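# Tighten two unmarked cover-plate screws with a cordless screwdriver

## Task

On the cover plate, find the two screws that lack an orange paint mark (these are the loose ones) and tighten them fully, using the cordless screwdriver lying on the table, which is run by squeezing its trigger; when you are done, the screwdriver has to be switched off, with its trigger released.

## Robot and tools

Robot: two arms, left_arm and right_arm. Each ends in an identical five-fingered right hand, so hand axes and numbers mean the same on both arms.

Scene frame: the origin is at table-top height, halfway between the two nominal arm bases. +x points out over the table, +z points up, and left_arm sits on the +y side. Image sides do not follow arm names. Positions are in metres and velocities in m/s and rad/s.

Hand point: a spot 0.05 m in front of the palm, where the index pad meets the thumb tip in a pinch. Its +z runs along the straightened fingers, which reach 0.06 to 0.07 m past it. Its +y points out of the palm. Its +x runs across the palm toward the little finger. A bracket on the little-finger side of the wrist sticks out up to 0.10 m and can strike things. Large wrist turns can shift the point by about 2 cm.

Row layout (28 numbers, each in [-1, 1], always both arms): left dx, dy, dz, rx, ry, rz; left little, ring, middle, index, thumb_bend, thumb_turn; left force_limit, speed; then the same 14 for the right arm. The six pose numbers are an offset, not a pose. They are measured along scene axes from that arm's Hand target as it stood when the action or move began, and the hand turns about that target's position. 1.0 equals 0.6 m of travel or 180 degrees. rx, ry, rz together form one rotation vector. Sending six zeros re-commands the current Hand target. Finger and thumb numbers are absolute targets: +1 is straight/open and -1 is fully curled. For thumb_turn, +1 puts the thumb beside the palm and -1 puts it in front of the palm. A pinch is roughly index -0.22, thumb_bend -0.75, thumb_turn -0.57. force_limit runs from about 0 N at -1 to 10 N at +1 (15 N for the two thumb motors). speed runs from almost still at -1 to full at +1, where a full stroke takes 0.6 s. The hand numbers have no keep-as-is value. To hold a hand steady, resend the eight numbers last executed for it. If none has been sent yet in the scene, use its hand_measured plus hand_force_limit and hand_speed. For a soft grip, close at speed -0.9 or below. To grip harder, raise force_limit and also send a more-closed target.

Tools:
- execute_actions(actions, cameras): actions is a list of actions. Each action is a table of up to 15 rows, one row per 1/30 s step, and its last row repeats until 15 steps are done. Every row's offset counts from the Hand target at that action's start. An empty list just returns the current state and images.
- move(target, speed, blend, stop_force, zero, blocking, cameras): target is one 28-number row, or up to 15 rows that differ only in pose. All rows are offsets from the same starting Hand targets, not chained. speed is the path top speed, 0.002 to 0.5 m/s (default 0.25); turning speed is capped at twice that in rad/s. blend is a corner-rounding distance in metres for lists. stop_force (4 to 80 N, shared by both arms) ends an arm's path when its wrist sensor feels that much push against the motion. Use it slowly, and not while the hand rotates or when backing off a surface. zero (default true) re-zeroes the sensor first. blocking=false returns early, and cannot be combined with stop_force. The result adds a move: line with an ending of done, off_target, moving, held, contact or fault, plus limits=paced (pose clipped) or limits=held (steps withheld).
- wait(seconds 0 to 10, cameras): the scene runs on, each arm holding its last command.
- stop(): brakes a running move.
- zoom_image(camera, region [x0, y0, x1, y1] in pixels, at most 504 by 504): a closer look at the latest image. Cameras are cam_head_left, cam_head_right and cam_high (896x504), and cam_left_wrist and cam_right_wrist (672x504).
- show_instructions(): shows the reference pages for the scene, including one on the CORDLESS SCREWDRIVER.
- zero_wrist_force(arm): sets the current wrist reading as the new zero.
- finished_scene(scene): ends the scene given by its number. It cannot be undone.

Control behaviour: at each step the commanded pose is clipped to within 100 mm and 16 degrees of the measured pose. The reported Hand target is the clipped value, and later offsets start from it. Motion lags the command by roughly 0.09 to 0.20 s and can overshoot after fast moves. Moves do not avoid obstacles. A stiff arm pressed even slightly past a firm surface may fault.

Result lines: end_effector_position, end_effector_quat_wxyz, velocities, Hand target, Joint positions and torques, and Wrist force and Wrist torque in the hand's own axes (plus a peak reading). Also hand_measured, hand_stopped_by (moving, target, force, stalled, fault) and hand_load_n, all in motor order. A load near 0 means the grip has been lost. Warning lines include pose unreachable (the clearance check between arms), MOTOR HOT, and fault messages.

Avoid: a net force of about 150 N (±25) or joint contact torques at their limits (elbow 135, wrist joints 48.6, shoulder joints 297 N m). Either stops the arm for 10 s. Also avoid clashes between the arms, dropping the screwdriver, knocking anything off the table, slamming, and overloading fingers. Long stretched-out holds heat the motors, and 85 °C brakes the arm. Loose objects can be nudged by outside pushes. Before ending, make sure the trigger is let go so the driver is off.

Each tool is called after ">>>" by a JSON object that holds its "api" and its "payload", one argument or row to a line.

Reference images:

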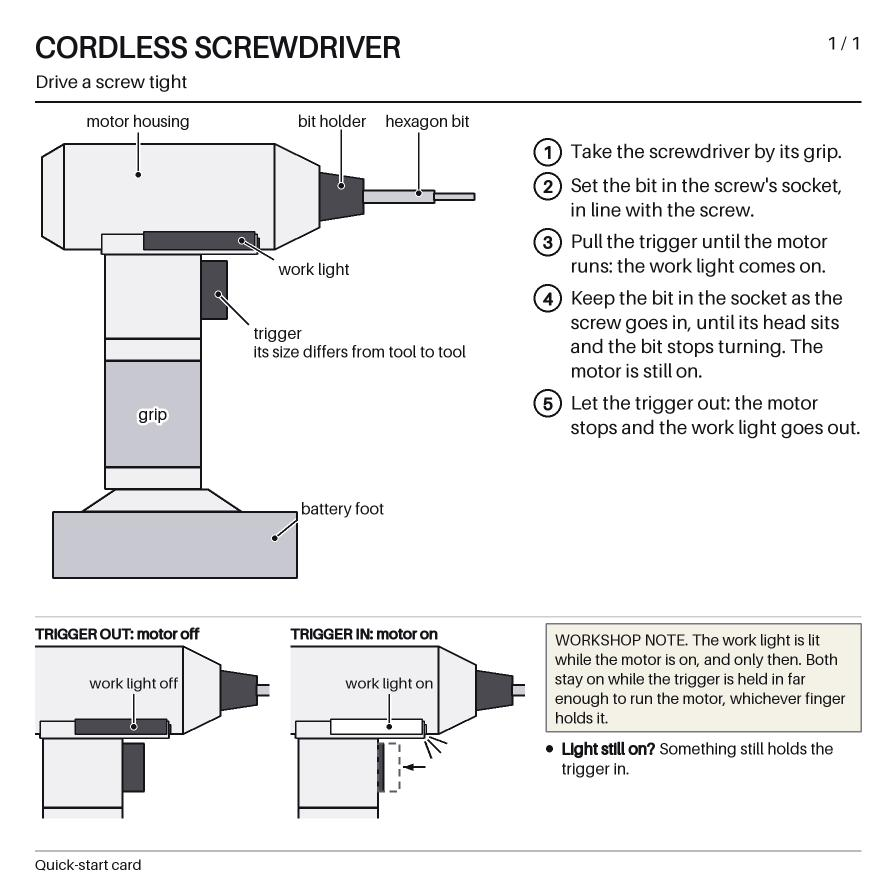

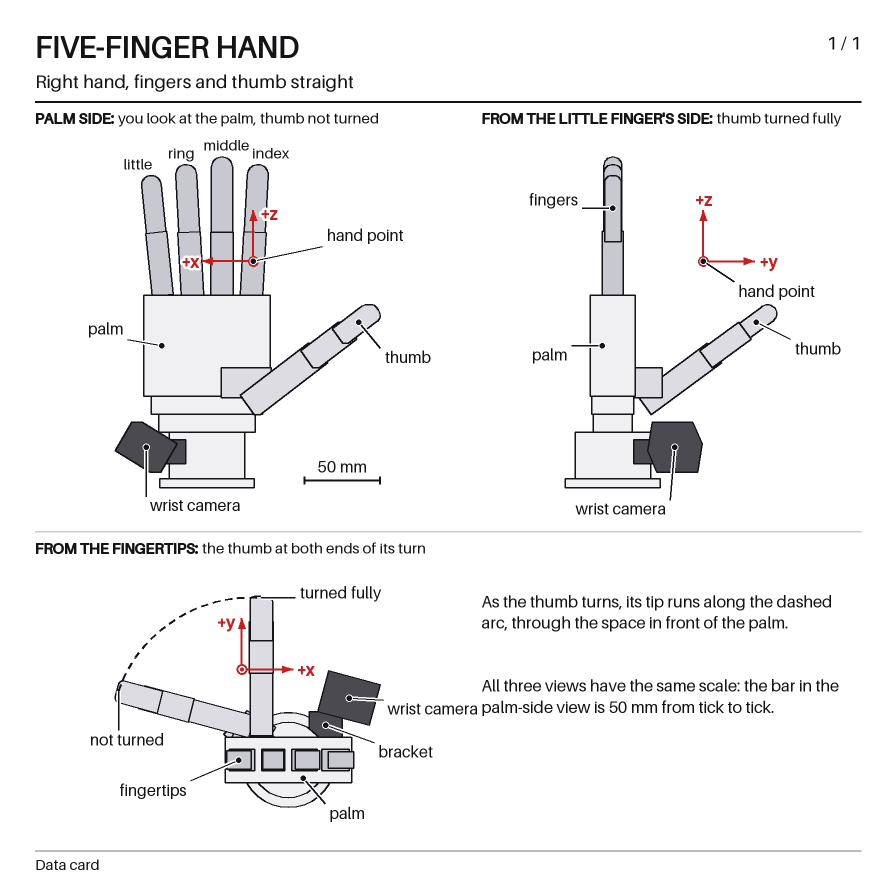

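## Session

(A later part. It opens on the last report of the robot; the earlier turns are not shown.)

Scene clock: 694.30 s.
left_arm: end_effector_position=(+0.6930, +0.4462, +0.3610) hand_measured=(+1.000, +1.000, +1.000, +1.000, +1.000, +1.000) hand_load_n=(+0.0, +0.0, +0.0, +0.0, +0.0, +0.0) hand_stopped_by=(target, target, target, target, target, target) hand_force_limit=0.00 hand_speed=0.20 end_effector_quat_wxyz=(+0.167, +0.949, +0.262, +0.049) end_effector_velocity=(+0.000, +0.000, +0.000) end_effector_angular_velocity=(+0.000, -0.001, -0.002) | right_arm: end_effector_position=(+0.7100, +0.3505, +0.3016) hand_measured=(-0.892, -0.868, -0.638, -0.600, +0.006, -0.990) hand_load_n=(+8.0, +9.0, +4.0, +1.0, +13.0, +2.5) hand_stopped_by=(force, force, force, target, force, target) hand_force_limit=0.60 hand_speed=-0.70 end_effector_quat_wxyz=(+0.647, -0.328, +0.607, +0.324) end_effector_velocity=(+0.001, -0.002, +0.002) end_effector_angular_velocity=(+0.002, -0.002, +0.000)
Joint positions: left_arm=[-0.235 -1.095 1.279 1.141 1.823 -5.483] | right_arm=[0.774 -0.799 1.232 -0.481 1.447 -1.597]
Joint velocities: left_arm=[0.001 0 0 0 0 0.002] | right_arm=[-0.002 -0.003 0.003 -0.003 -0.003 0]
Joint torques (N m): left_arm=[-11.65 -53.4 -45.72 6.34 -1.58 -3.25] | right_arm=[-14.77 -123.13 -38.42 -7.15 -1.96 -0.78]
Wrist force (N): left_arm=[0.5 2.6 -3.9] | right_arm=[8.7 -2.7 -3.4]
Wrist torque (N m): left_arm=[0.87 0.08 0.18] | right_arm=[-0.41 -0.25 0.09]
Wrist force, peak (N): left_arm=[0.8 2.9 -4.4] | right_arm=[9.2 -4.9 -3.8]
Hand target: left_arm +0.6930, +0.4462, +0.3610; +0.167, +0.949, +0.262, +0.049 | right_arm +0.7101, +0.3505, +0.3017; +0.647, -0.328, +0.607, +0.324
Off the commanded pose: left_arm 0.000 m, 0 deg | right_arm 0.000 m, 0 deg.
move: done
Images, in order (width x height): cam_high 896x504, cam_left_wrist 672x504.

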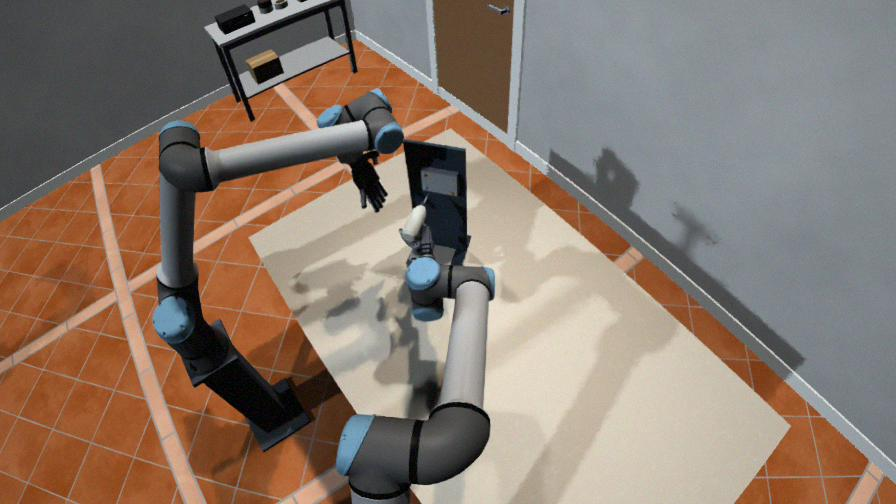

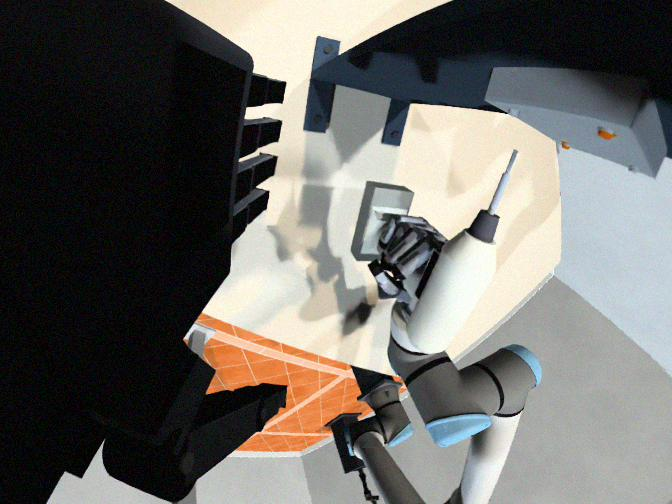

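>>> {"api": "move", "payload": {
  "target": [0,0,0,0,0,0,1,1,1,1,1,1,0,0.2,-0.00698,0.00935,0,0,0,0,-0.98,-0.98,-0.93,-0.60,-0.97,-0.99,0.6,-0.7],
  "speed": 0.1,
  "cameras": ["cam_left_wrist","cam_high"]
}}

>>> {"api": "zoom_image", "payload": {
  "camera": "cam_left_wrist",
  "region": [460, 80, 560, 180]
}}

>>> {"api": "zoom_image", "payload": {
  "camera": "cam_high",
  "region": [420, 160, 470, 210]
}}

Scene clock: 695.37 s.
left_arm: end_effector_position=(+0.6930, +0.4462, +0.3610) hand_measured=(+1.000, +1.000, +1.000, +1.000, +1.000, +1.000) hand_load_n=(+0.5, +0.0, +0.0, +0.0, -0.5, +0.0) hand_stopped_by=(target, target, target, target, target, target) hand_force_limit=0.00 hand_speed=0.20 end_effector_quat_wxyz=(+0.167, +0.949, +0.262, +0.049) end_effector_velocity=(+0.000, -0.001, +0.000) end_effector_angular_velocity=(+0.001, +0.000, -0.001) | right_arm: end_effector_position=(+0.7058, +0.3562, +0.3017) hand_measured=(-0.892, -0.868, -0.638, -0.600, +0.006, -0.990) hand_load_n=(+8.0, +8.5, +4.0, +1.0, +13.0, +2.5) hand_stopped_by=(force, force, force, target, force, target) hand_force_limit=0.60 hand_speed=-0.70 end_effector_quat_wxyz=(+0.647, -0.328, +0.607, +0.324) end_effector_velocity=(+0.000, +0.000, +0.000) end_effector_angular_velocity=(+0.000, +0.000, +0.000)
Joint positions: left_arm=[-0.235 -1.095 1.279 1.141 1.823 -5.483] | right_arm=[0.782 -0.795 1.224 -0.478 1.454 -1.597]
Joint velocities: left_arm=[-0.001 0 0 0 -0.001 0] | right_arm=[0 0 0 0 0 0]
Joint torques (N m): left_arm=[-12.18 -56.56 -44.3 6 -1.13 -3.55] | right_arm=[-1.34 -113.9 -43.04 -2.96 0.18 -2.22]
Wrist force (N): left_arm=[0.5 3.1 -3.7] | right_arm=[8.9 -2.5 -3.5]
Wrist torque (N m): left_arm=[0.93 0.07 0.20] | right_arm=[-0.38 -0.28 0.11]
Wrist force, peak (N): left_arm=[0.3 3.0 -4.1] | right_arm=[9.2 -2.6 -3.9]
Hand target: left_arm +0.6930, +0.4462, +0.3610; +0.167, +0.949, +0.262, +0.049 | right_arm +0.7059, +0.3561, +0.3017; +0.647, -0.328, +0.607, +0.324
Off the commanded pose: left_arm 0.000 m, 0 deg | right_arm 0.000 m, 0 deg.
move: done
Images, in order (width x height): cam_high 896x504, cam_left_wrist 672x504.

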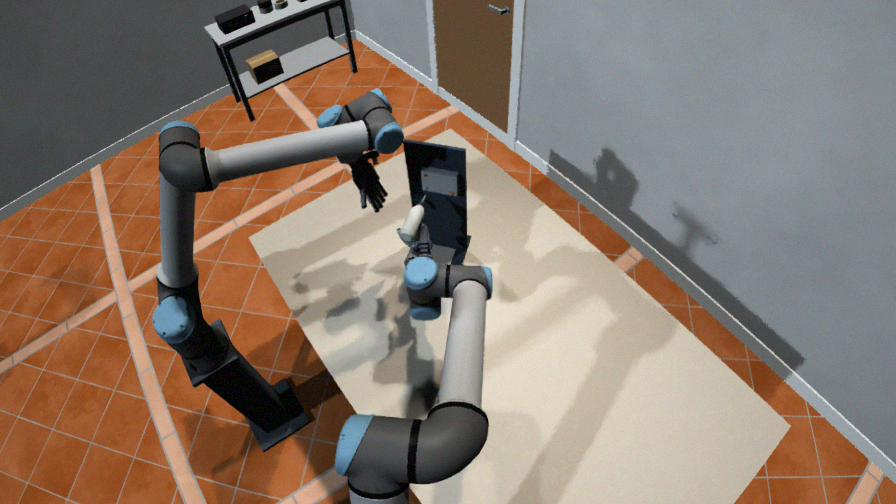

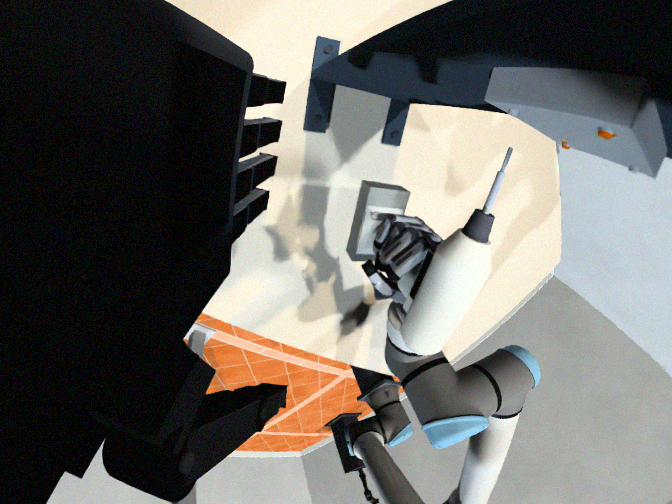

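Scaled by 5.040 from the camera's 672x504 image, which has a finer 960x720 frame.

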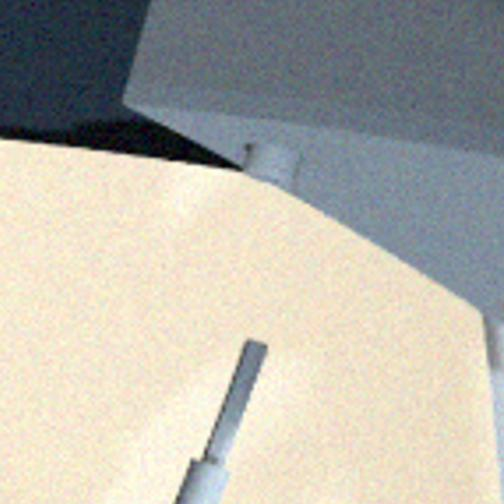

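Scaled by 10.080.

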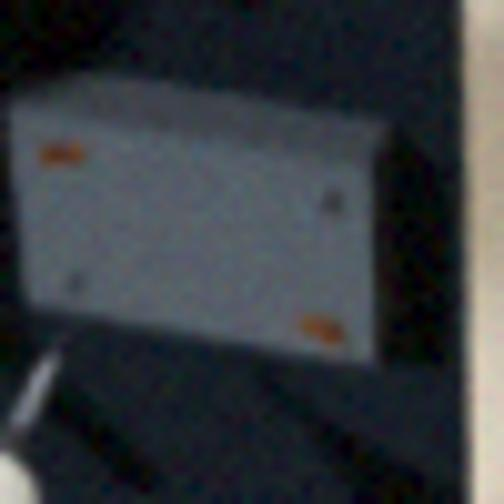

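>>> {"api": "move", "payload": {
  "target": [0,0,0,0,0,0,1,1,1,1,1,1,0,0.2,0.00738,0.01799,0,0,0,0,-0.98,-0.98,-0.93,-0.60,-0.97,-0.99,0.6,-0.7],
  "speed": 0.08,
  "cameras": ["cam_left_wrist","cam_high"]
}}

>>> {"api": "zoom_image", "payload": {
  "camera": "cam_left_wrist",
  "region": [490, 90, 540, 140]
}}

>>> {"api": "zoom_image", "payload": {
  "camera": "cam_high",
  "region": [420, 160, 470, 210]
}}

Scene clock: 696.40 s.
left_arm: end_effector_position=(+0.6930, +0.4462, +0.3610) hand_measured=(+1.000, +1.000, +1.000, +1.000, +1.000, +1.000) hand_load_n=(+0.0, +0.0, +0.0, +0.0, +0.0, +0.0) hand_stopped_by=(target, target, target, target, target, target) hand_force_limit=0.00 hand_speed=0.20 end_effector_quat_wxyz=(+0.167, +0.949, +0.262, +0.049) end_effector_velocity=(+0.000, +0.000, +0.000) end_effector_angular_velocity=(+0.001, +0.001, -0.002) | right_arm: end_effector_position=(+0.7103, +0.3669, +0.3016) hand_measured=(-0.892, -0.868, -0.638, -0.600, +0.006, -0.990) hand_load_n=(+8.0, +8.5, +4.0, +1.0, +13.0, +2.5) hand_stopped_by=(force, force, force, target, force, target) hand_force_limit=0.60 hand_speed=-0.70 end_effector_quat_wxyz=(+0.647, -0.328, +0.607, +0.324) end_effector_velocity=(-0.001, -0.001, -0.002) end_effector_angular_velocity=(-0.002, +0.001, +0.000)
Joint positions: left_arm=[-0.235 -1.095 1.279 1.141 1.823 -5.483] | right_arm=[0.786 -0.776 1.19 -0.462 1.458 -1.597]
Joint velocities: left_arm=[0 0 0 0.001 0 0.002] | right_arm=[0 0 0.003 -0.001 0 0]
Joint torques (N m): left_arm=[-11.99 -55.61 -43.92 6.41 -0.74 -3.87] | right_arm=[3.85 -126.11 -42.12 -6.87 0.45 -1.86]
Wrist force (N): left_arm=[0.3 2.5 -3.8] | right_arm=[8.6 -2.4 -3.2]
Wrist torque (N m): left_arm=[0.84 0.11 0.17] | right_arm=[-0.38 -0.24 0.11]
Wrist force, peak (N): left_arm=[0.6 2.9 -4.2] | right_arm=[9.1 -2.3 -3.8]
Hand target: left_arm +0.6930, +0.4462, +0.3610; +0.167, +0.949, +0.262, +0.049 | right_arm +0.7103, +0.3669, +0.3017; +0.647, -0.328, +0.607, +0.324
Off the commanded pose: left_arm 0.000 m, 0 deg | right_arm 0.000 m, 0 deg.
move: done
Images, in order (width x height): cam_high 896x504, cam_left_wrist 672x504.

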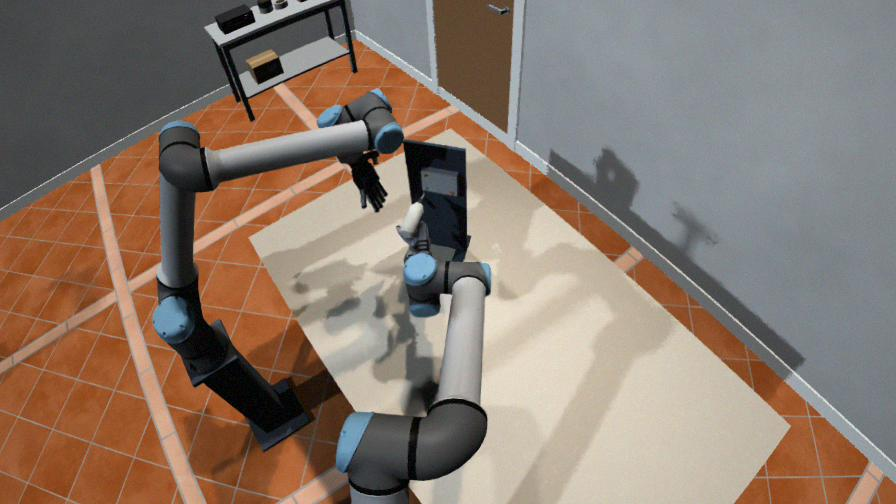

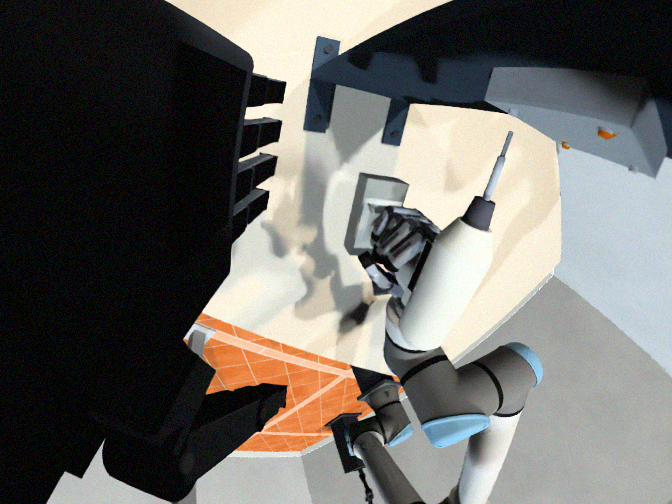

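Scaled by 10.080 from the camera's 672x504 image, which has a finer 960x720 frame.

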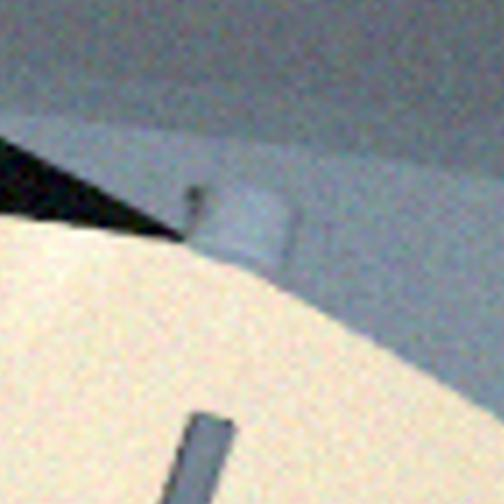

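Scaled by 10.080.

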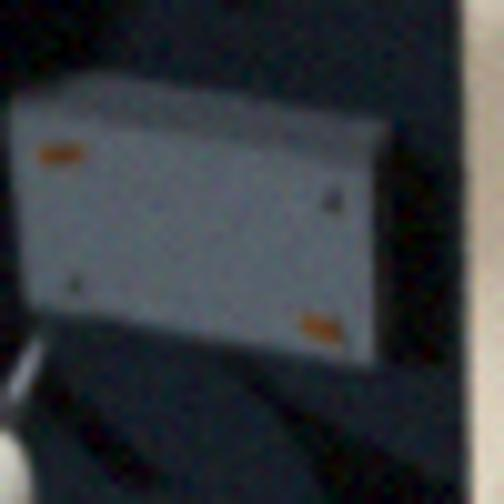

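>>> {"api": "move", "payload": {
  "target": [
    [-0.013,0.0174,0.1333,0.0952,0.0572,0,1,1,1,1,1,1,0,0.2,0,0,0,0,0,0,-0.98,-0.98,-0.93,-0.60,-0.97,-0.99,0.6,-0.7],
    [0.0262,-0.0779,0.11,0.0952,0.0572,0,1,1,1,1,1,1,0,0.2,0,0,0,0,0,0,-0.98,-0.98,-0.93,-0.60,-0.97,-0.99,0.6,-0.7]
  ],
  "speed": 0.15,
  "cameras": ["cam_left_wrist","cam_high"]
}}

>>> {"api": "zoom_image", "payload": {
  "camera": "cam_left_wrist",
  "region": [400, 60, 500, 160]
}}

Scene clock: 698.93 s.
left_arm: end_effector_position=(+0.7089, +0.3994, +0.4270) hand_measured=(+1.000, +1.000, +1.000, +1.000, +1.000, +1.000) hand_load_n=(+0.0, +0.0, +0.0, +0.0, +0.0, +0.0) hand_stopped_by=(target, target, target, target, target, target) hand_force_limit=0.00 hand_speed=0.20 end_effector_quat_wxyz=(+0.000, +0.964, +0.266, +0.003) end_effector_velocity=(-0.002, +0.001, +0.000) end_effector_angular_velocity=(+0.001, +0.001, -0.002) | right_arm: end_effector_position=(+0.7103, +0.3669, +0.3017) hand_measured=(-0.892, -0.868, -0.638, -0.600, +0.006, -0.990) hand_load_n=(+8.0, +8.5, +4.0, +1.0, +13.0, +2.5) hand_stopped_by=(force, force, force, target, force, target) hand_force_limit=0.60 hand_speed=-0.70 end_effector_quat_wxyz=(+0.647, -0.328, +0.607, +0.324) end_effector_velocity=(+0.000, +0.000, -0.001) end_effector_angular_velocity=(+0.000, +0.001, +0.000)
Joint positions: left_arm=[-0.368 -0.977 0.966 1.577 1.568 -5.584] | right_arm=[0.785 -0.776 1.19 -0.462 1.458 -1.597]
Joint velocities: left_arm=[0.001 -0.003 0.004 0 -0.001 0.003] | right_arm=[0 0.001 0 0 0 0]
Joint torques (N m): left_arm=[4.2 -95.1 -22.73 3.59 -2.33 4.62] | right_arm=[-13.96 -126.59 -43.33 -5.81 -0.54 -1.17]
Wrist force (N): left_arm=[0.2 1.8 -4.3] | right_arm=[8.7 -2.7 -3.0]
Wrist torque (N m): left_arm=[0.73 0.13 0.14] | right_arm=[-0.42 -0.26 0.10]
Wrist force, peak (N): left_arm=[0.3 1.7 -5.4] | right_arm=[9.0 -2.8 -3.6]
Hand target: left_arm +0.7088, +0.3994, +0.4270; +0.000, +0.964, +0.266, +0.003 | right_arm +0.7103, +0.3669, +0.3017; +0.647, -0.328, +0.607, +0.324
Off the commanded pose: left_arm 0.000 m, 0 deg | right_arm 0.000 m, 0 deg.
move: done
Images, in order (width x height): cam_high 896x504, cam_left_wrist 672x504.

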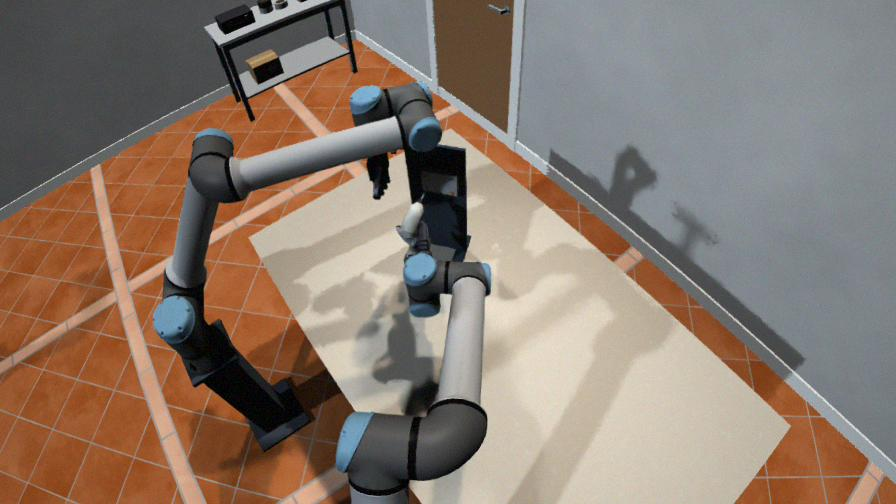

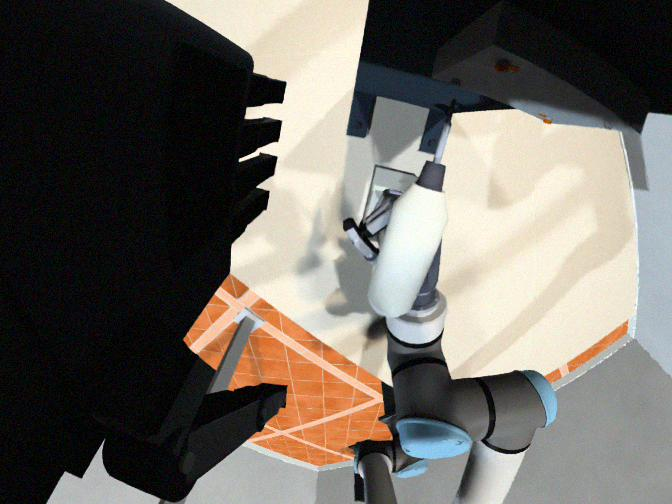

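Scaled by 5.040 from the camera's 672x504 image, which has a finer 960x720 frame.

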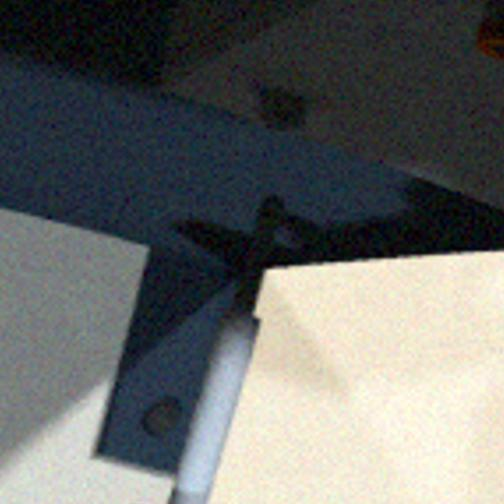

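>>> {"api": "move", "payload": {
  "target": [0,0,0,0,0,0,1,1,1,1,1,1,0,0.2,0.00363,0.00726,-0.00317,0,0,0,-0.98,-0.98,-0.93,-0.60,-0.97,-0.99,0.6,-0.7],
  "speed": 0.05,
  "cameras": ["cam_left_wrist","cam_high"]
}}

>>> {"api": "zoom_image", "payload": {
  "camera": "cam_left_wrist",
  "region": [436, 66, 472, 102]
}}

>>> {"api": "zoom_image", "payload": {
  "camera": "cam_high",
  "region": [420, 160, 470, 210]
}}

Scene clock: 699.87 s.
left_arm: end_effector_position=(+0.7088, +0.3994, +0.4270) hand_measured=(+1.000, +1.000, +1.000, +1.000, +1.000, +1.000) hand_load_n=(+0.0, +0.5, +0.0, +0.0, +0.0, +0.0) hand_stopped_by=(target, target, target, target, target, target) hand_force_limit=0.00 hand_speed=0.20 end_effector_quat_wxyz=(+0.000, +0.964, +0.266, +0.003) end_effector_velocity=(-0.001, -0.001, +0.000) end_effector_angular_velocity=(+0.000, +0.001, +0.001) | right_arm: end_effector_position=(+0.7126, +0.3713, +0.2998) hand_measured=(-0.892, -0.868, -0.638, -0.600, +0.006, -0.990) hand_load_n=(+8.0, +8.5, +4.0, +1.5, +13.0, +3.0) hand_stopped_by=(force, force, force, target, force, target) hand_force_limit=0.60 hand_speed=-0.70 end_effector_quat_wxyz=(+0.647, -0.328, +0.607, +0.324) end_effector_velocity=(+0.000, +0.000, -0.001) end_effector_angular_velocity=(-0.001, +0.001, +0.000)
Joint positions: left_arm=[-0.368 -0.977 0.967 1.577 1.568 -5.584] | right_arm=[0.787 -0.767 1.177 -0.458 1.459 -1.598]
Joint velocities: left_arm=[-0.001 0 0 0.001 0.001 -0.002] | right_arm=[0 0 0.001 0 0 0]
Joint torques (N m): left_arm=[-8.47 -96.38 -27.1 1.05 -1.92 3.87] | right_arm=[13.43 -127.14 -39.78 -3.22 1.88 -2.09]
Wrist force (N): left_arm=[0.0 1.5 -4.3] | right_arm=[8.8 -2.6 -2.9]
Wrist torque (N m): left_arm=[0.69 0.15 0.12] | right_arm=[-0.42 -0.28 0.11]
Wrist force, peak (N): left_arm=[0.1 1.8 -4.3] | right_arm=[9.4 -2.4 -3.8]
Hand target: left_arm +0.7088, +0.3994, +0.4270; +0.000, +0.964, +0.266, +0.003 | right_arm +0.7125, +0.3712, +0.2998; +0.647, -0.328, +0.607, +0.324
Off the commanded pose: left_arm 0.000 m, 0 deg | right_arm 0.000 m, 0 deg.
move: done
Images, in order (width x height): cam_high 896x504, cam_left_wrist 672x504.

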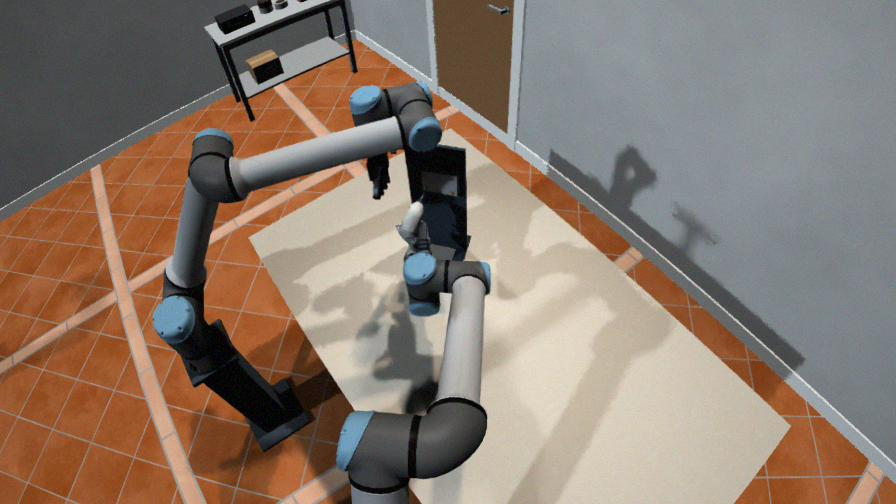

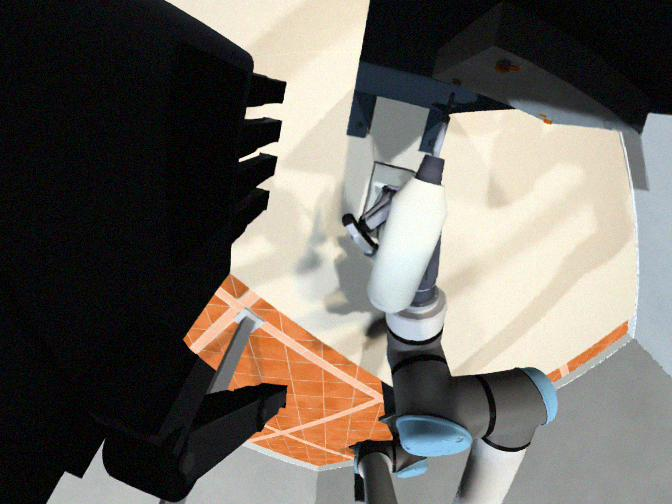

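Scaled by 14.000 from the camera's 672x504 image, which has a finer 960x720 frame.

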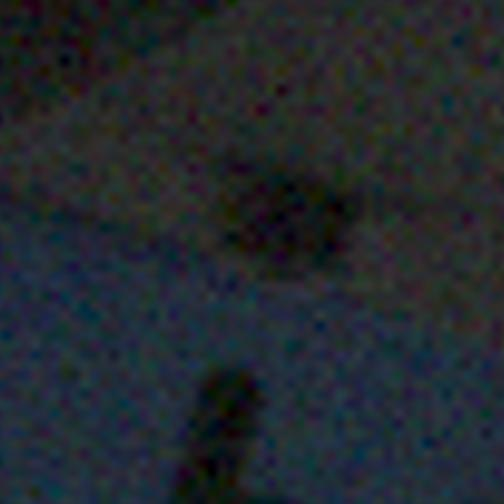

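Scaled by 10.080.

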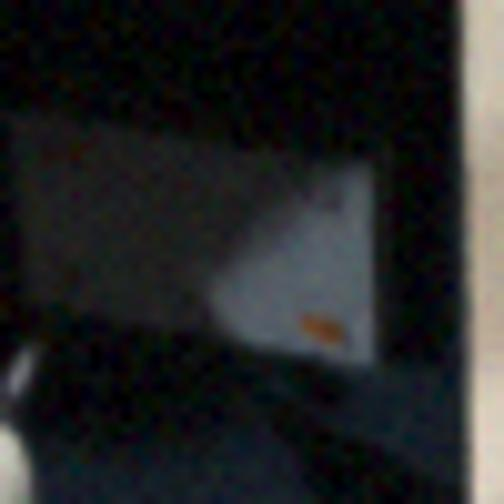

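>>> {"api": "move", "payload": {
  "target": [
    [-0.0392,0.0953,0.0233,-0.0952,-0.0572,0,1,1,1,1,1,1,0,0.2,0,0,0,0,0,0,-0.98,-0.98,-0.93,-0.60,-0.97,-0.99,0.6,-0.7],
    [-0.0392,0.0953,-0.11,-0.0952,-0.0572,0,1,1,1,1,1,1,0,0.2,0,0,0,0,0,0,-0.98,-0.98,-0.93,-0.60,-0.97,-0.99,0.6,-0.7]
  ],
  "speed": 0.15,
  "cameras": ["cam_left_wrist","cam_high"]
}}

>>> {"api": "zoom_image", "payload": {
  "camera": "cam_left_wrist",
  "region": [500, 90, 550, 140]
}}

Scene clock: 702.27 s.
left_arm: end_effector_position=(+0.6852, +0.4566, +0.3609) hand_measured=(+1.000, +1.000, +1.000, +1.000, +1.000, +1.000) hand_load_n=(+0.0, +0.0, +0.0, +0.0, +0.0, +0.0) hand_stopped_by=(target, target, target, target, target, target) hand_force_limit=0.00 hand_speed=0.20 end_effector_quat_wxyz=(+0.167, +0.949, +0.262, +0.049) end_effector_velocity=(+0.000, +0.000, +0.000) end_effector_angular_velocity=(-0.001, +0.000, +0.000) | right_arm: end_effector_position=(+0.7125, +0.3712, +0.2998) hand_measured=(-0.892, -0.868, -0.638, -0.600, +0.006, -0.990) hand_load_n=(+8.0, +8.5, +4.0, +1.0, +13.0, +2.5) hand_stopped_by=(force, force, force, target, force, target) hand_force_limit=0.60 hand_speed=-0.70 end_effector_quat_wxyz=(+0.647, -0.328, +0.607, +0.324) end_effector_velocity=(+0.000, +0.000, +0.000) end_effector_angular_velocity=(+0.000, +0.000, +0.000)
Joint positions: left_arm=[-0.223 -1.107 1.298 1.138 1.825 -5.471] | right_arm=[0.787 -0.767 1.177 -0.458 1.459 -1.598]
Joint velocities: left_arm=[0 0 0 0 0.001 0] | right_arm=[0 0 0 -0.001 0 0]
Joint torques (N m): left_arm=[-13.57 -88.34 -45.87 3.97 1.82 -2.89] | right_arm=[14.88 -127.1 -44.41 -6.25 -0.09 -1.93]
Wrist force (N): left_arm=[0.2 2.8 -3.9] | right_arm=[9.0 -2.4 -3.2]
Wrist torque (N m): left_arm=[0.88 0.12 0.16] | right_arm=[-0.38 -0.30 0.13]
Wrist force, peak (N): left_arm=[0.4 3.1 -5.5] | right_arm=[9.2 -2.8 -3.3]
Hand target: left_arm +0.6852, +0.4566, +0.3610; +0.167, +0.949, +0.262, +0.049 | right_arm +0.7125, +0.3712, +0.2998; +0.647, -0.328, +0.607, +0.324
Off the commanded pose: left_arm 0.000 m, 0 deg | right_arm 0.000 m, 0 deg.
move: done
Images, in order (width x height): cam_high 896x504, cam_left_wrist 672x504.

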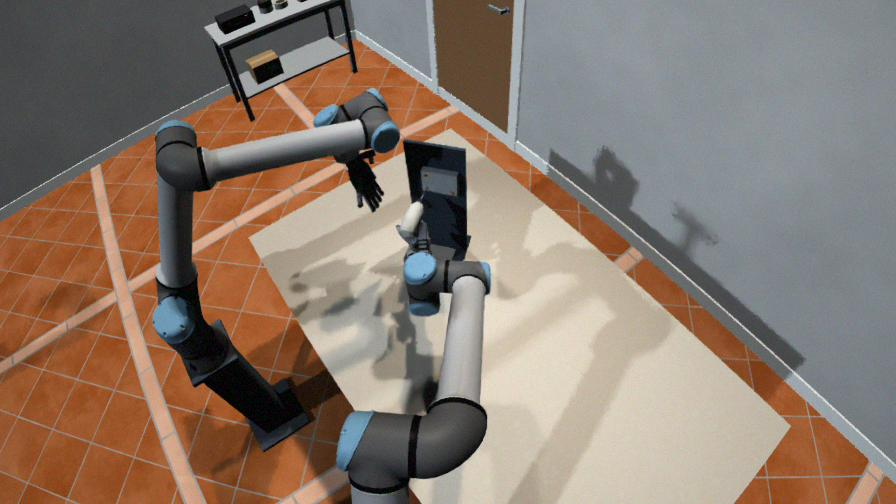

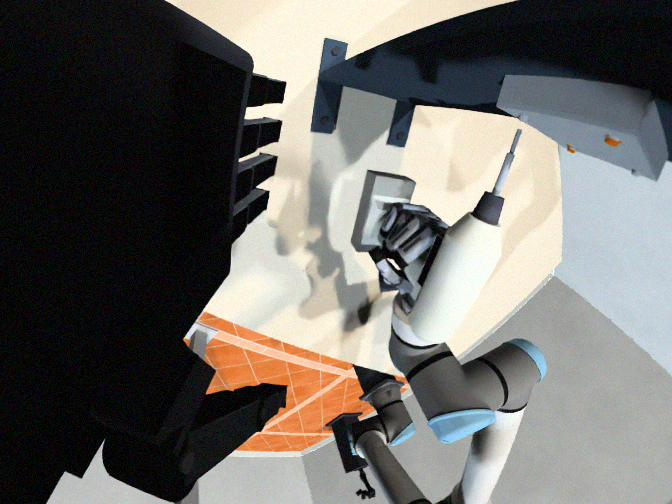

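Scaled by 10.080 from the camera's 672x504 image, which has a finer 960x720 frame.

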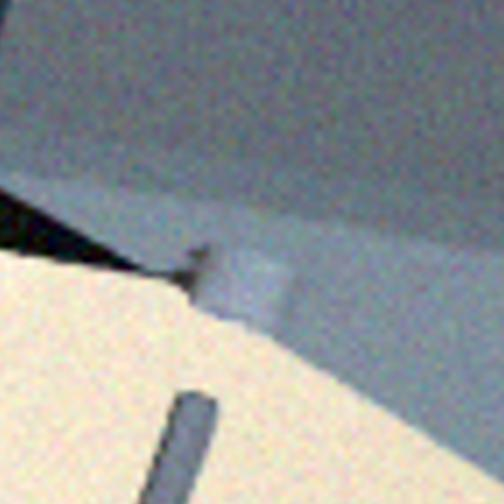

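>>> {"api": "move", "payload": {
  "target": [0,0,0,0,0,0,1,1,1,1,1,1,0,0.2,0.00985,0.00631,0.00067,0,0,0,-0.98,-0.98,-0.93,-0.60,-0.97,-0.99,0.6,-0.7],
  "speed": 0.03,
  "stop_force": 6,
  "cameras": ["cam_left_wrist","cam_high"]
}}

>>> {"api": "zoom_image", "payload": {
  "camera": "cam_left_wrist",
  "region": [505, 95, 541, 131]
}}

>>> {"api": "zoom_image", "payload": {
  "camera": "cam_high",
  "region": [420, 160, 470, 210]
}}

Scene clock: 704.30 s.
left_arm: end_effector_position=(+0.6852, +0.4566, +0.3610) hand_measured=(+1.000, +1.000, +1.000, +1.000, +1.000, +1.000) hand_load_n=(+0.0, +0.0, +0.0, +0.0, -0.5, +0.0) hand_stopped_by=(target, target, target, target, target, target) hand_force_limit=0.00 hand_speed=0.20 end_effector_quat_wxyz=(+0.167, +0.949, +0.262, +0.049) end_effector_velocity=(+0.000, +0.000, +0.000) end_effector_angular_velocity=(+0.001, +0.000, -0.001) | right_arm: end_effector_position=(+0.7176, +0.3746, +0.3002) hand_measured=(-0.892, -0.868, -0.638, -0.600, +0.006, -0.990) hand_load_n=(+9.0, +8.5, +4.0, +1.0, +13.0, +2.5) hand_stopped_by=(force, force, force, target, force, target) hand_force_limit=0.60 hand_speed=-0.70 end_effector_quat_wxyz=(+0.647, -0.328, +0.607, +0.324) end_effector_velocity=(+0.000, +0.000, +0.001) end_effector_angular_velocity=(+0.001, -0.001, +0.000)
Joint positions: left_arm=[-0.223 -1.107 1.298 1.137 1.825 -5.471] | right_arm=[0.785 -0.758 1.16 -0.45 1.457 -1.597]
Joint velocities: left_arm=[-0.001 0 0 0 -0.001 0.001] | right_arm=[0 -0.001 0 0 0 0]
Joint torques (N m): left_arm=[-11.03 -85.14 -48.7 0.61 2.24 0.5] | right_arm=[14.5 -127.23 -43.64 -6.34 2.2 -1.57]
Wrist force (N): left_arm=[0.4 2.7 -3.8] | right_arm=[8.8 -2.6 -4.6]
Wrist torque (N m): left_arm=[0.88 0.09 0.18] | right_arm=[-0.36 -0.32 0.10]
Wrist force, peak (N): left_arm=[0.7 3.1 -4.2] | right_arm=[11.2 2.1 -17.6]
Hand target: left_arm +0.6852, +0.4566, +0.3610; +0.167, +0.949, +0.262, +0.049 | right_arm +0.7176, +0.3746, +0.3002; +0.647, -0.328, +0.607, +0.324
Off the commanded pose: left_arm 0.000 m, 0 deg | right_arm 0.001 m, 0 deg.
move: contact (right_arm)
Images, in order (width x height): cam_high 896x504, cam_left_wrist 672x504.

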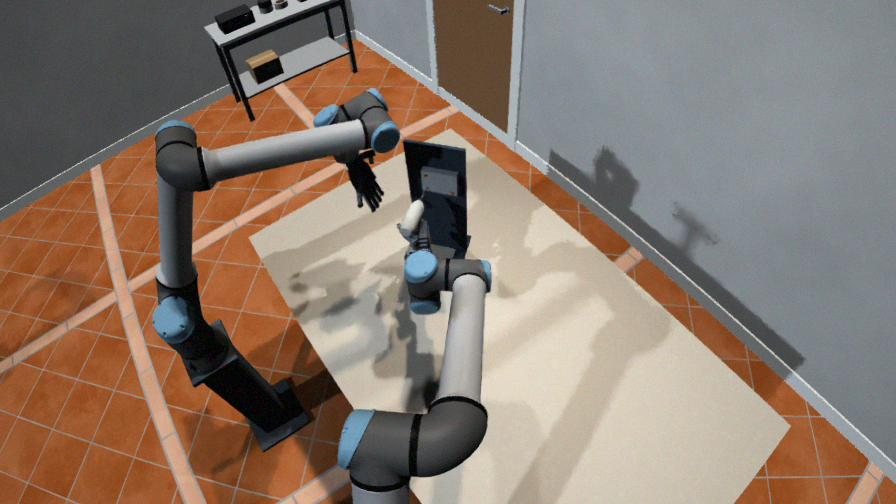

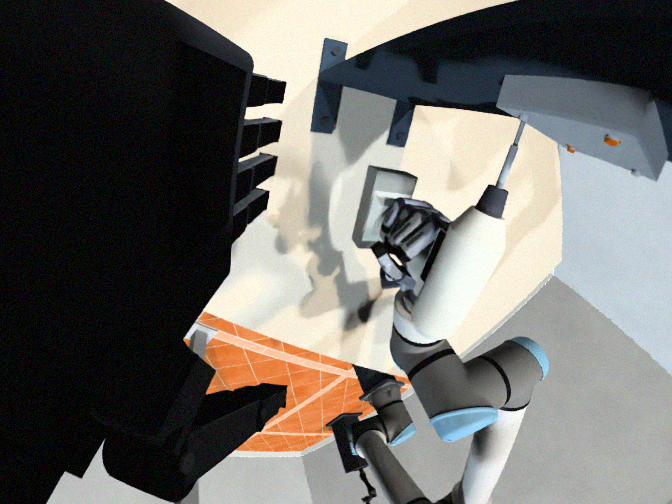

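Scaled by 14.000 from the camera's 672x504 image, which has a finer 960x720 frame.

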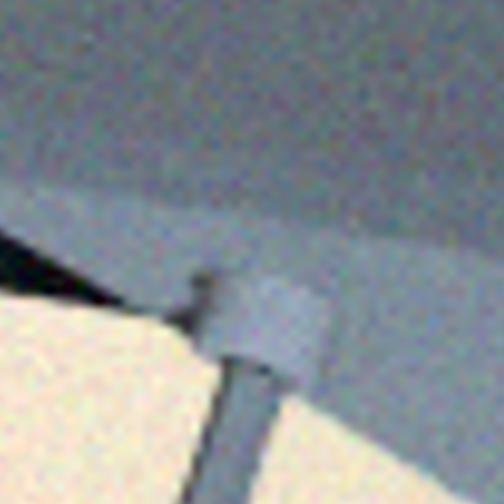

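Scaled by 10.080.

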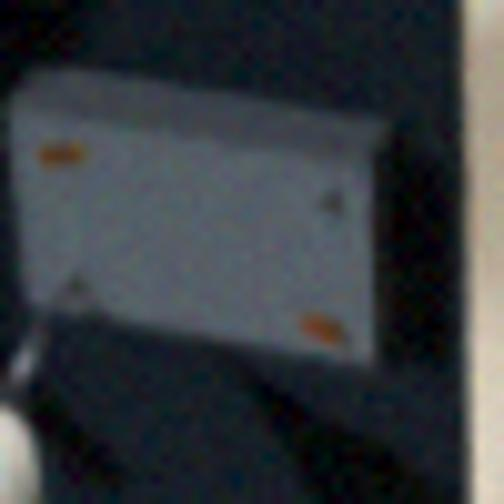

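>>> {"api": "move", "payload": {
  "target": [
    [0,0,0,0,0,0,1,1,1,1,1,1,0,0.2,-0.00802,-0.00598,0,0,0,0,-0.98,-0.98,-0.93,-0.60,-0.97,-0.99,0.6,-0.7],
    [0,0,0,0,0,0,1,1,1,1,1,1,0,0.2,0.00095,-0.018,0,0,0,0,-0.98,-0.98,-0.93,-0.60,-0.97,-0.99,0.6,-0.7]
  ],
  "speed": 0.05,
  "cameras": []
}}

>>> {"api": "move", "payload": {
  "target": [0,0,0,0,0,0,1,1,1,1,1,1,0,0.2,0.02,0.01493,0,0,0,0,-0.98,-0.98,-0.93,-0.60,-0.97,-0.99,0.6,-0.7],
  "speed": 0.02,
  "stop_force": 6,
  "cameras": ["cam_left_wrist"]
}}

>>> {"api": "zoom_image", "payload": {
  "camera": "cam_left_wrist",
  "region": [505, 95, 541, 131]
}}

Scene clock: 705.30 s.
left_arm: end_effector_position=(+0.6852, +0.4566, +0.3610) hand_measured=(+1.000, +1.000, +1.000, +1.000, +1.000, +1.000) hand_load_n=(+0.0, +0.0, +0.0, +0.0, +0.0, +0.0) hand_stopped_by=(target, target, target, target, target, target) hand_force_limit=0.00 hand_speed=0.20 end_effector_quat_wxyz=(+0.167, +0.949, +0.262, +0.049) end_effector_velocity=(+0.000, -0.001, +0.000) end_effector_angular_velocity=(+0.000, +0.001, +0.001) | right_arm: end_effector_position=(+0.7182, +0.3636, +0.3002) hand_measured=(-0.892, -0.868, -0.638, -0.600, +0.006, -0.990) hand_load_n=(+8.0, +8.5, +4.0, +1.0, +13.0, +2.5) hand_stopped_by=(force, force, force, target, force, target) hand_force_limit=0.60 hand_speed=-0.70 end_effector_quat_wxyz=(+0.647, -0.328, +0.607, +0.324) end_effector_velocity=(+0.000, +0.001, +0.001) end_effector_angular_velocity=(+0.001, -0.001, +0.000)
Joint positions: left_arm=[-0.223 -1.107 1.298 1.137 1.825 -5.471] | right_arm=[0.777 -0.773 1.187 -0.462 1.449 -1.597]
Joint velocities: left_arm=[-0.001 0 0 0.001 -0.001 -0.002] | right_arm=[0.001 0.001 -0.003 0 0.001 0]
Joint torques (N m): left_arm=[-12.91 -88.4 -46.89 1.29 2.38 1.95] | right_arm=[17.58 -106.1 -50.82 -3.54 2.34 2.19]
Wrist force (N): left_arm=[0.0 2.8 -3.8] | right_arm=[9.1 -2.6 -3.3]
Wrist torque (N m): left_arm=[0.88 0.15 0.16] | right_arm=[-0.39 -0.30 0.13]
Wrist force, peak (N): left_arm=[0.3 2.9 -4.2] | right_arm=[9.0 -2.2 -4.6]
Hand target: left_arm +0.6852, +0.4566, +0.3610; +0.167, +0.949, +0.262, +0.049 | right_arm +0.7181, +0.3638, +0.3001; +0.647, -0.328, +0.607, +0.324
Off the commanded pose: left_arm 0.000 m, 0 deg | right_arm 0.000 m, 0 deg.
move: done
No camera images: "cameras" was empty.

Scene clock: 707.13 s.
left_arm: end_effector_position=(+0.6852, +0.4566, +0.3610) hand_measured=(+1.000, +1.000, +1.000, +1.000, +1.000, +1.000) hand_load_n=(+0.0, +0.0, +0.5, +0.0, +0.0, +0.0) hand_stopped_by=(target, target, target, target, target, target) hand_force_limit=0.00 hand_speed=0.20 end_effector_quat_wxyz=(+0.167, +0.949, +0.262, +0.049) end_effector_velocity=(+0.000, +0.001, +0.000) end_effector_angular_velocity=(+0.000, +0.000, +0.000) | right_arm: end_effector_position=(+0.7261, +0.3697, +0.3002) hand_measured=(-0.892, -0.868, -0.638, -0.600, +0.006, -0.990) hand_load_n=(+8.5, +8.5, +4.0, +1.0, +13.0, +2.5) hand_stopped_by=(force, force, force, target, force, target) hand_force_limit=0.60 hand_speed=-0.70 end_effector_quat_wxyz=(+0.647, -0.328, +0.607, +0.324) end_effector_velocity=(+0.000, +0.000, -0.002) end_effector_angular_velocity=(-0.001, +0.001, +0.000)
Joint positions: left_arm=[-0.223 -1.107 1.298 1.137 1.825 -5.471] | right_arm=[0.775 -0.757 1.159 -0.449 1.448 -1.597]
Joint velocities: left_arm=[0.001 0 0 0 0 0] | right_arm=[0 0.001 0 0 0 0]
Joint torques (N m): left_arm=[-7.92 -87.62 -47.19 2.62 2.17 2.53] | right_arm=[13.35 -114.09 -52.17 -2.33 2.38 1.68]
Wrist force (N): left_arm=[0.7 2.7 -3.9] | right_arm=[9.8 -1.4 -5.0]
Wrist torque (N m): left_arm=[0.88 0.06 0.19] | right_arm=[-0.31 -0.31 0.16]
Wrist force, peak (N): left_arm=[0.3 3.3 -4.1] | right_arm=[14.3 5.1 -24.8]
Hand target: left_arm +0.6852, +0.4566, +0.3610; +0.167, +0.949, +0.262, +0.049 | right_arm +0.7261, +0.3697, +0.3002; +0.647, -0.328, +0.607, +0.324
Off the commanded pose: left_arm 0.000 m, 0 deg | right_arm 0.005 m, 0 deg.
move: contact (right_arm)
Images, in order (width x height): cam_left_wrist 672x504.

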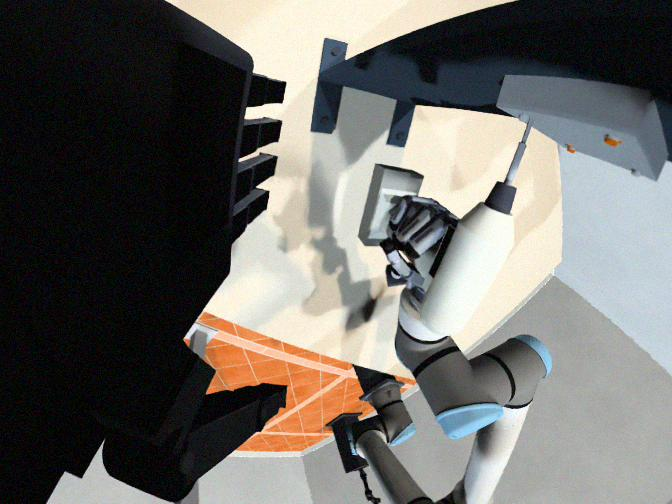

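Scaled by 14.000 from the camera's 672x504 image, which has a finer 960x720 frame.

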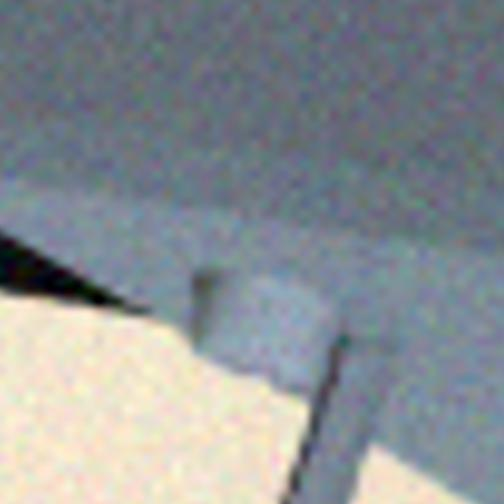

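>>> {"api": "zoom_image", "payload": {
  "camera": "cam_left_wrist",
  "region": [550, 110, 600, 160]
}}

>>> {"api": "zoom_image", "payload": {
  "camera": "cam_left_wrist",
  "region": [595, 120, 660, 185]
}}

Scaled by 10.080 from the camera's 672x504 image, which has a finer 960x720 frame.

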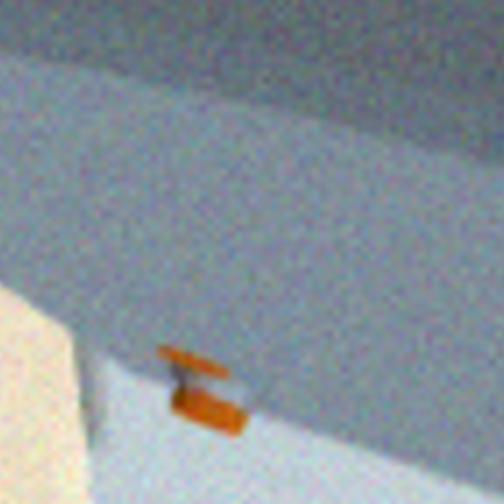

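Scaled by 7.754 from the camera's 672x504 image, which has a finer 960x720 frame.

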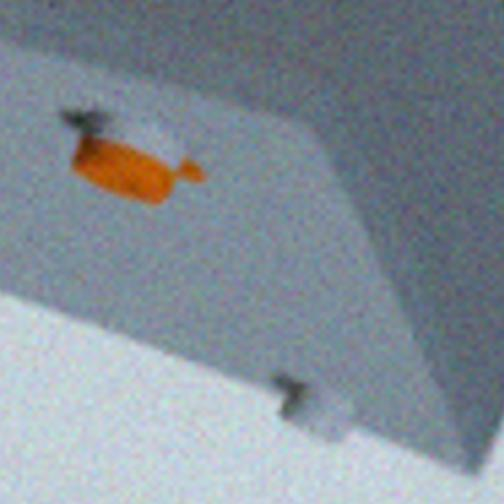

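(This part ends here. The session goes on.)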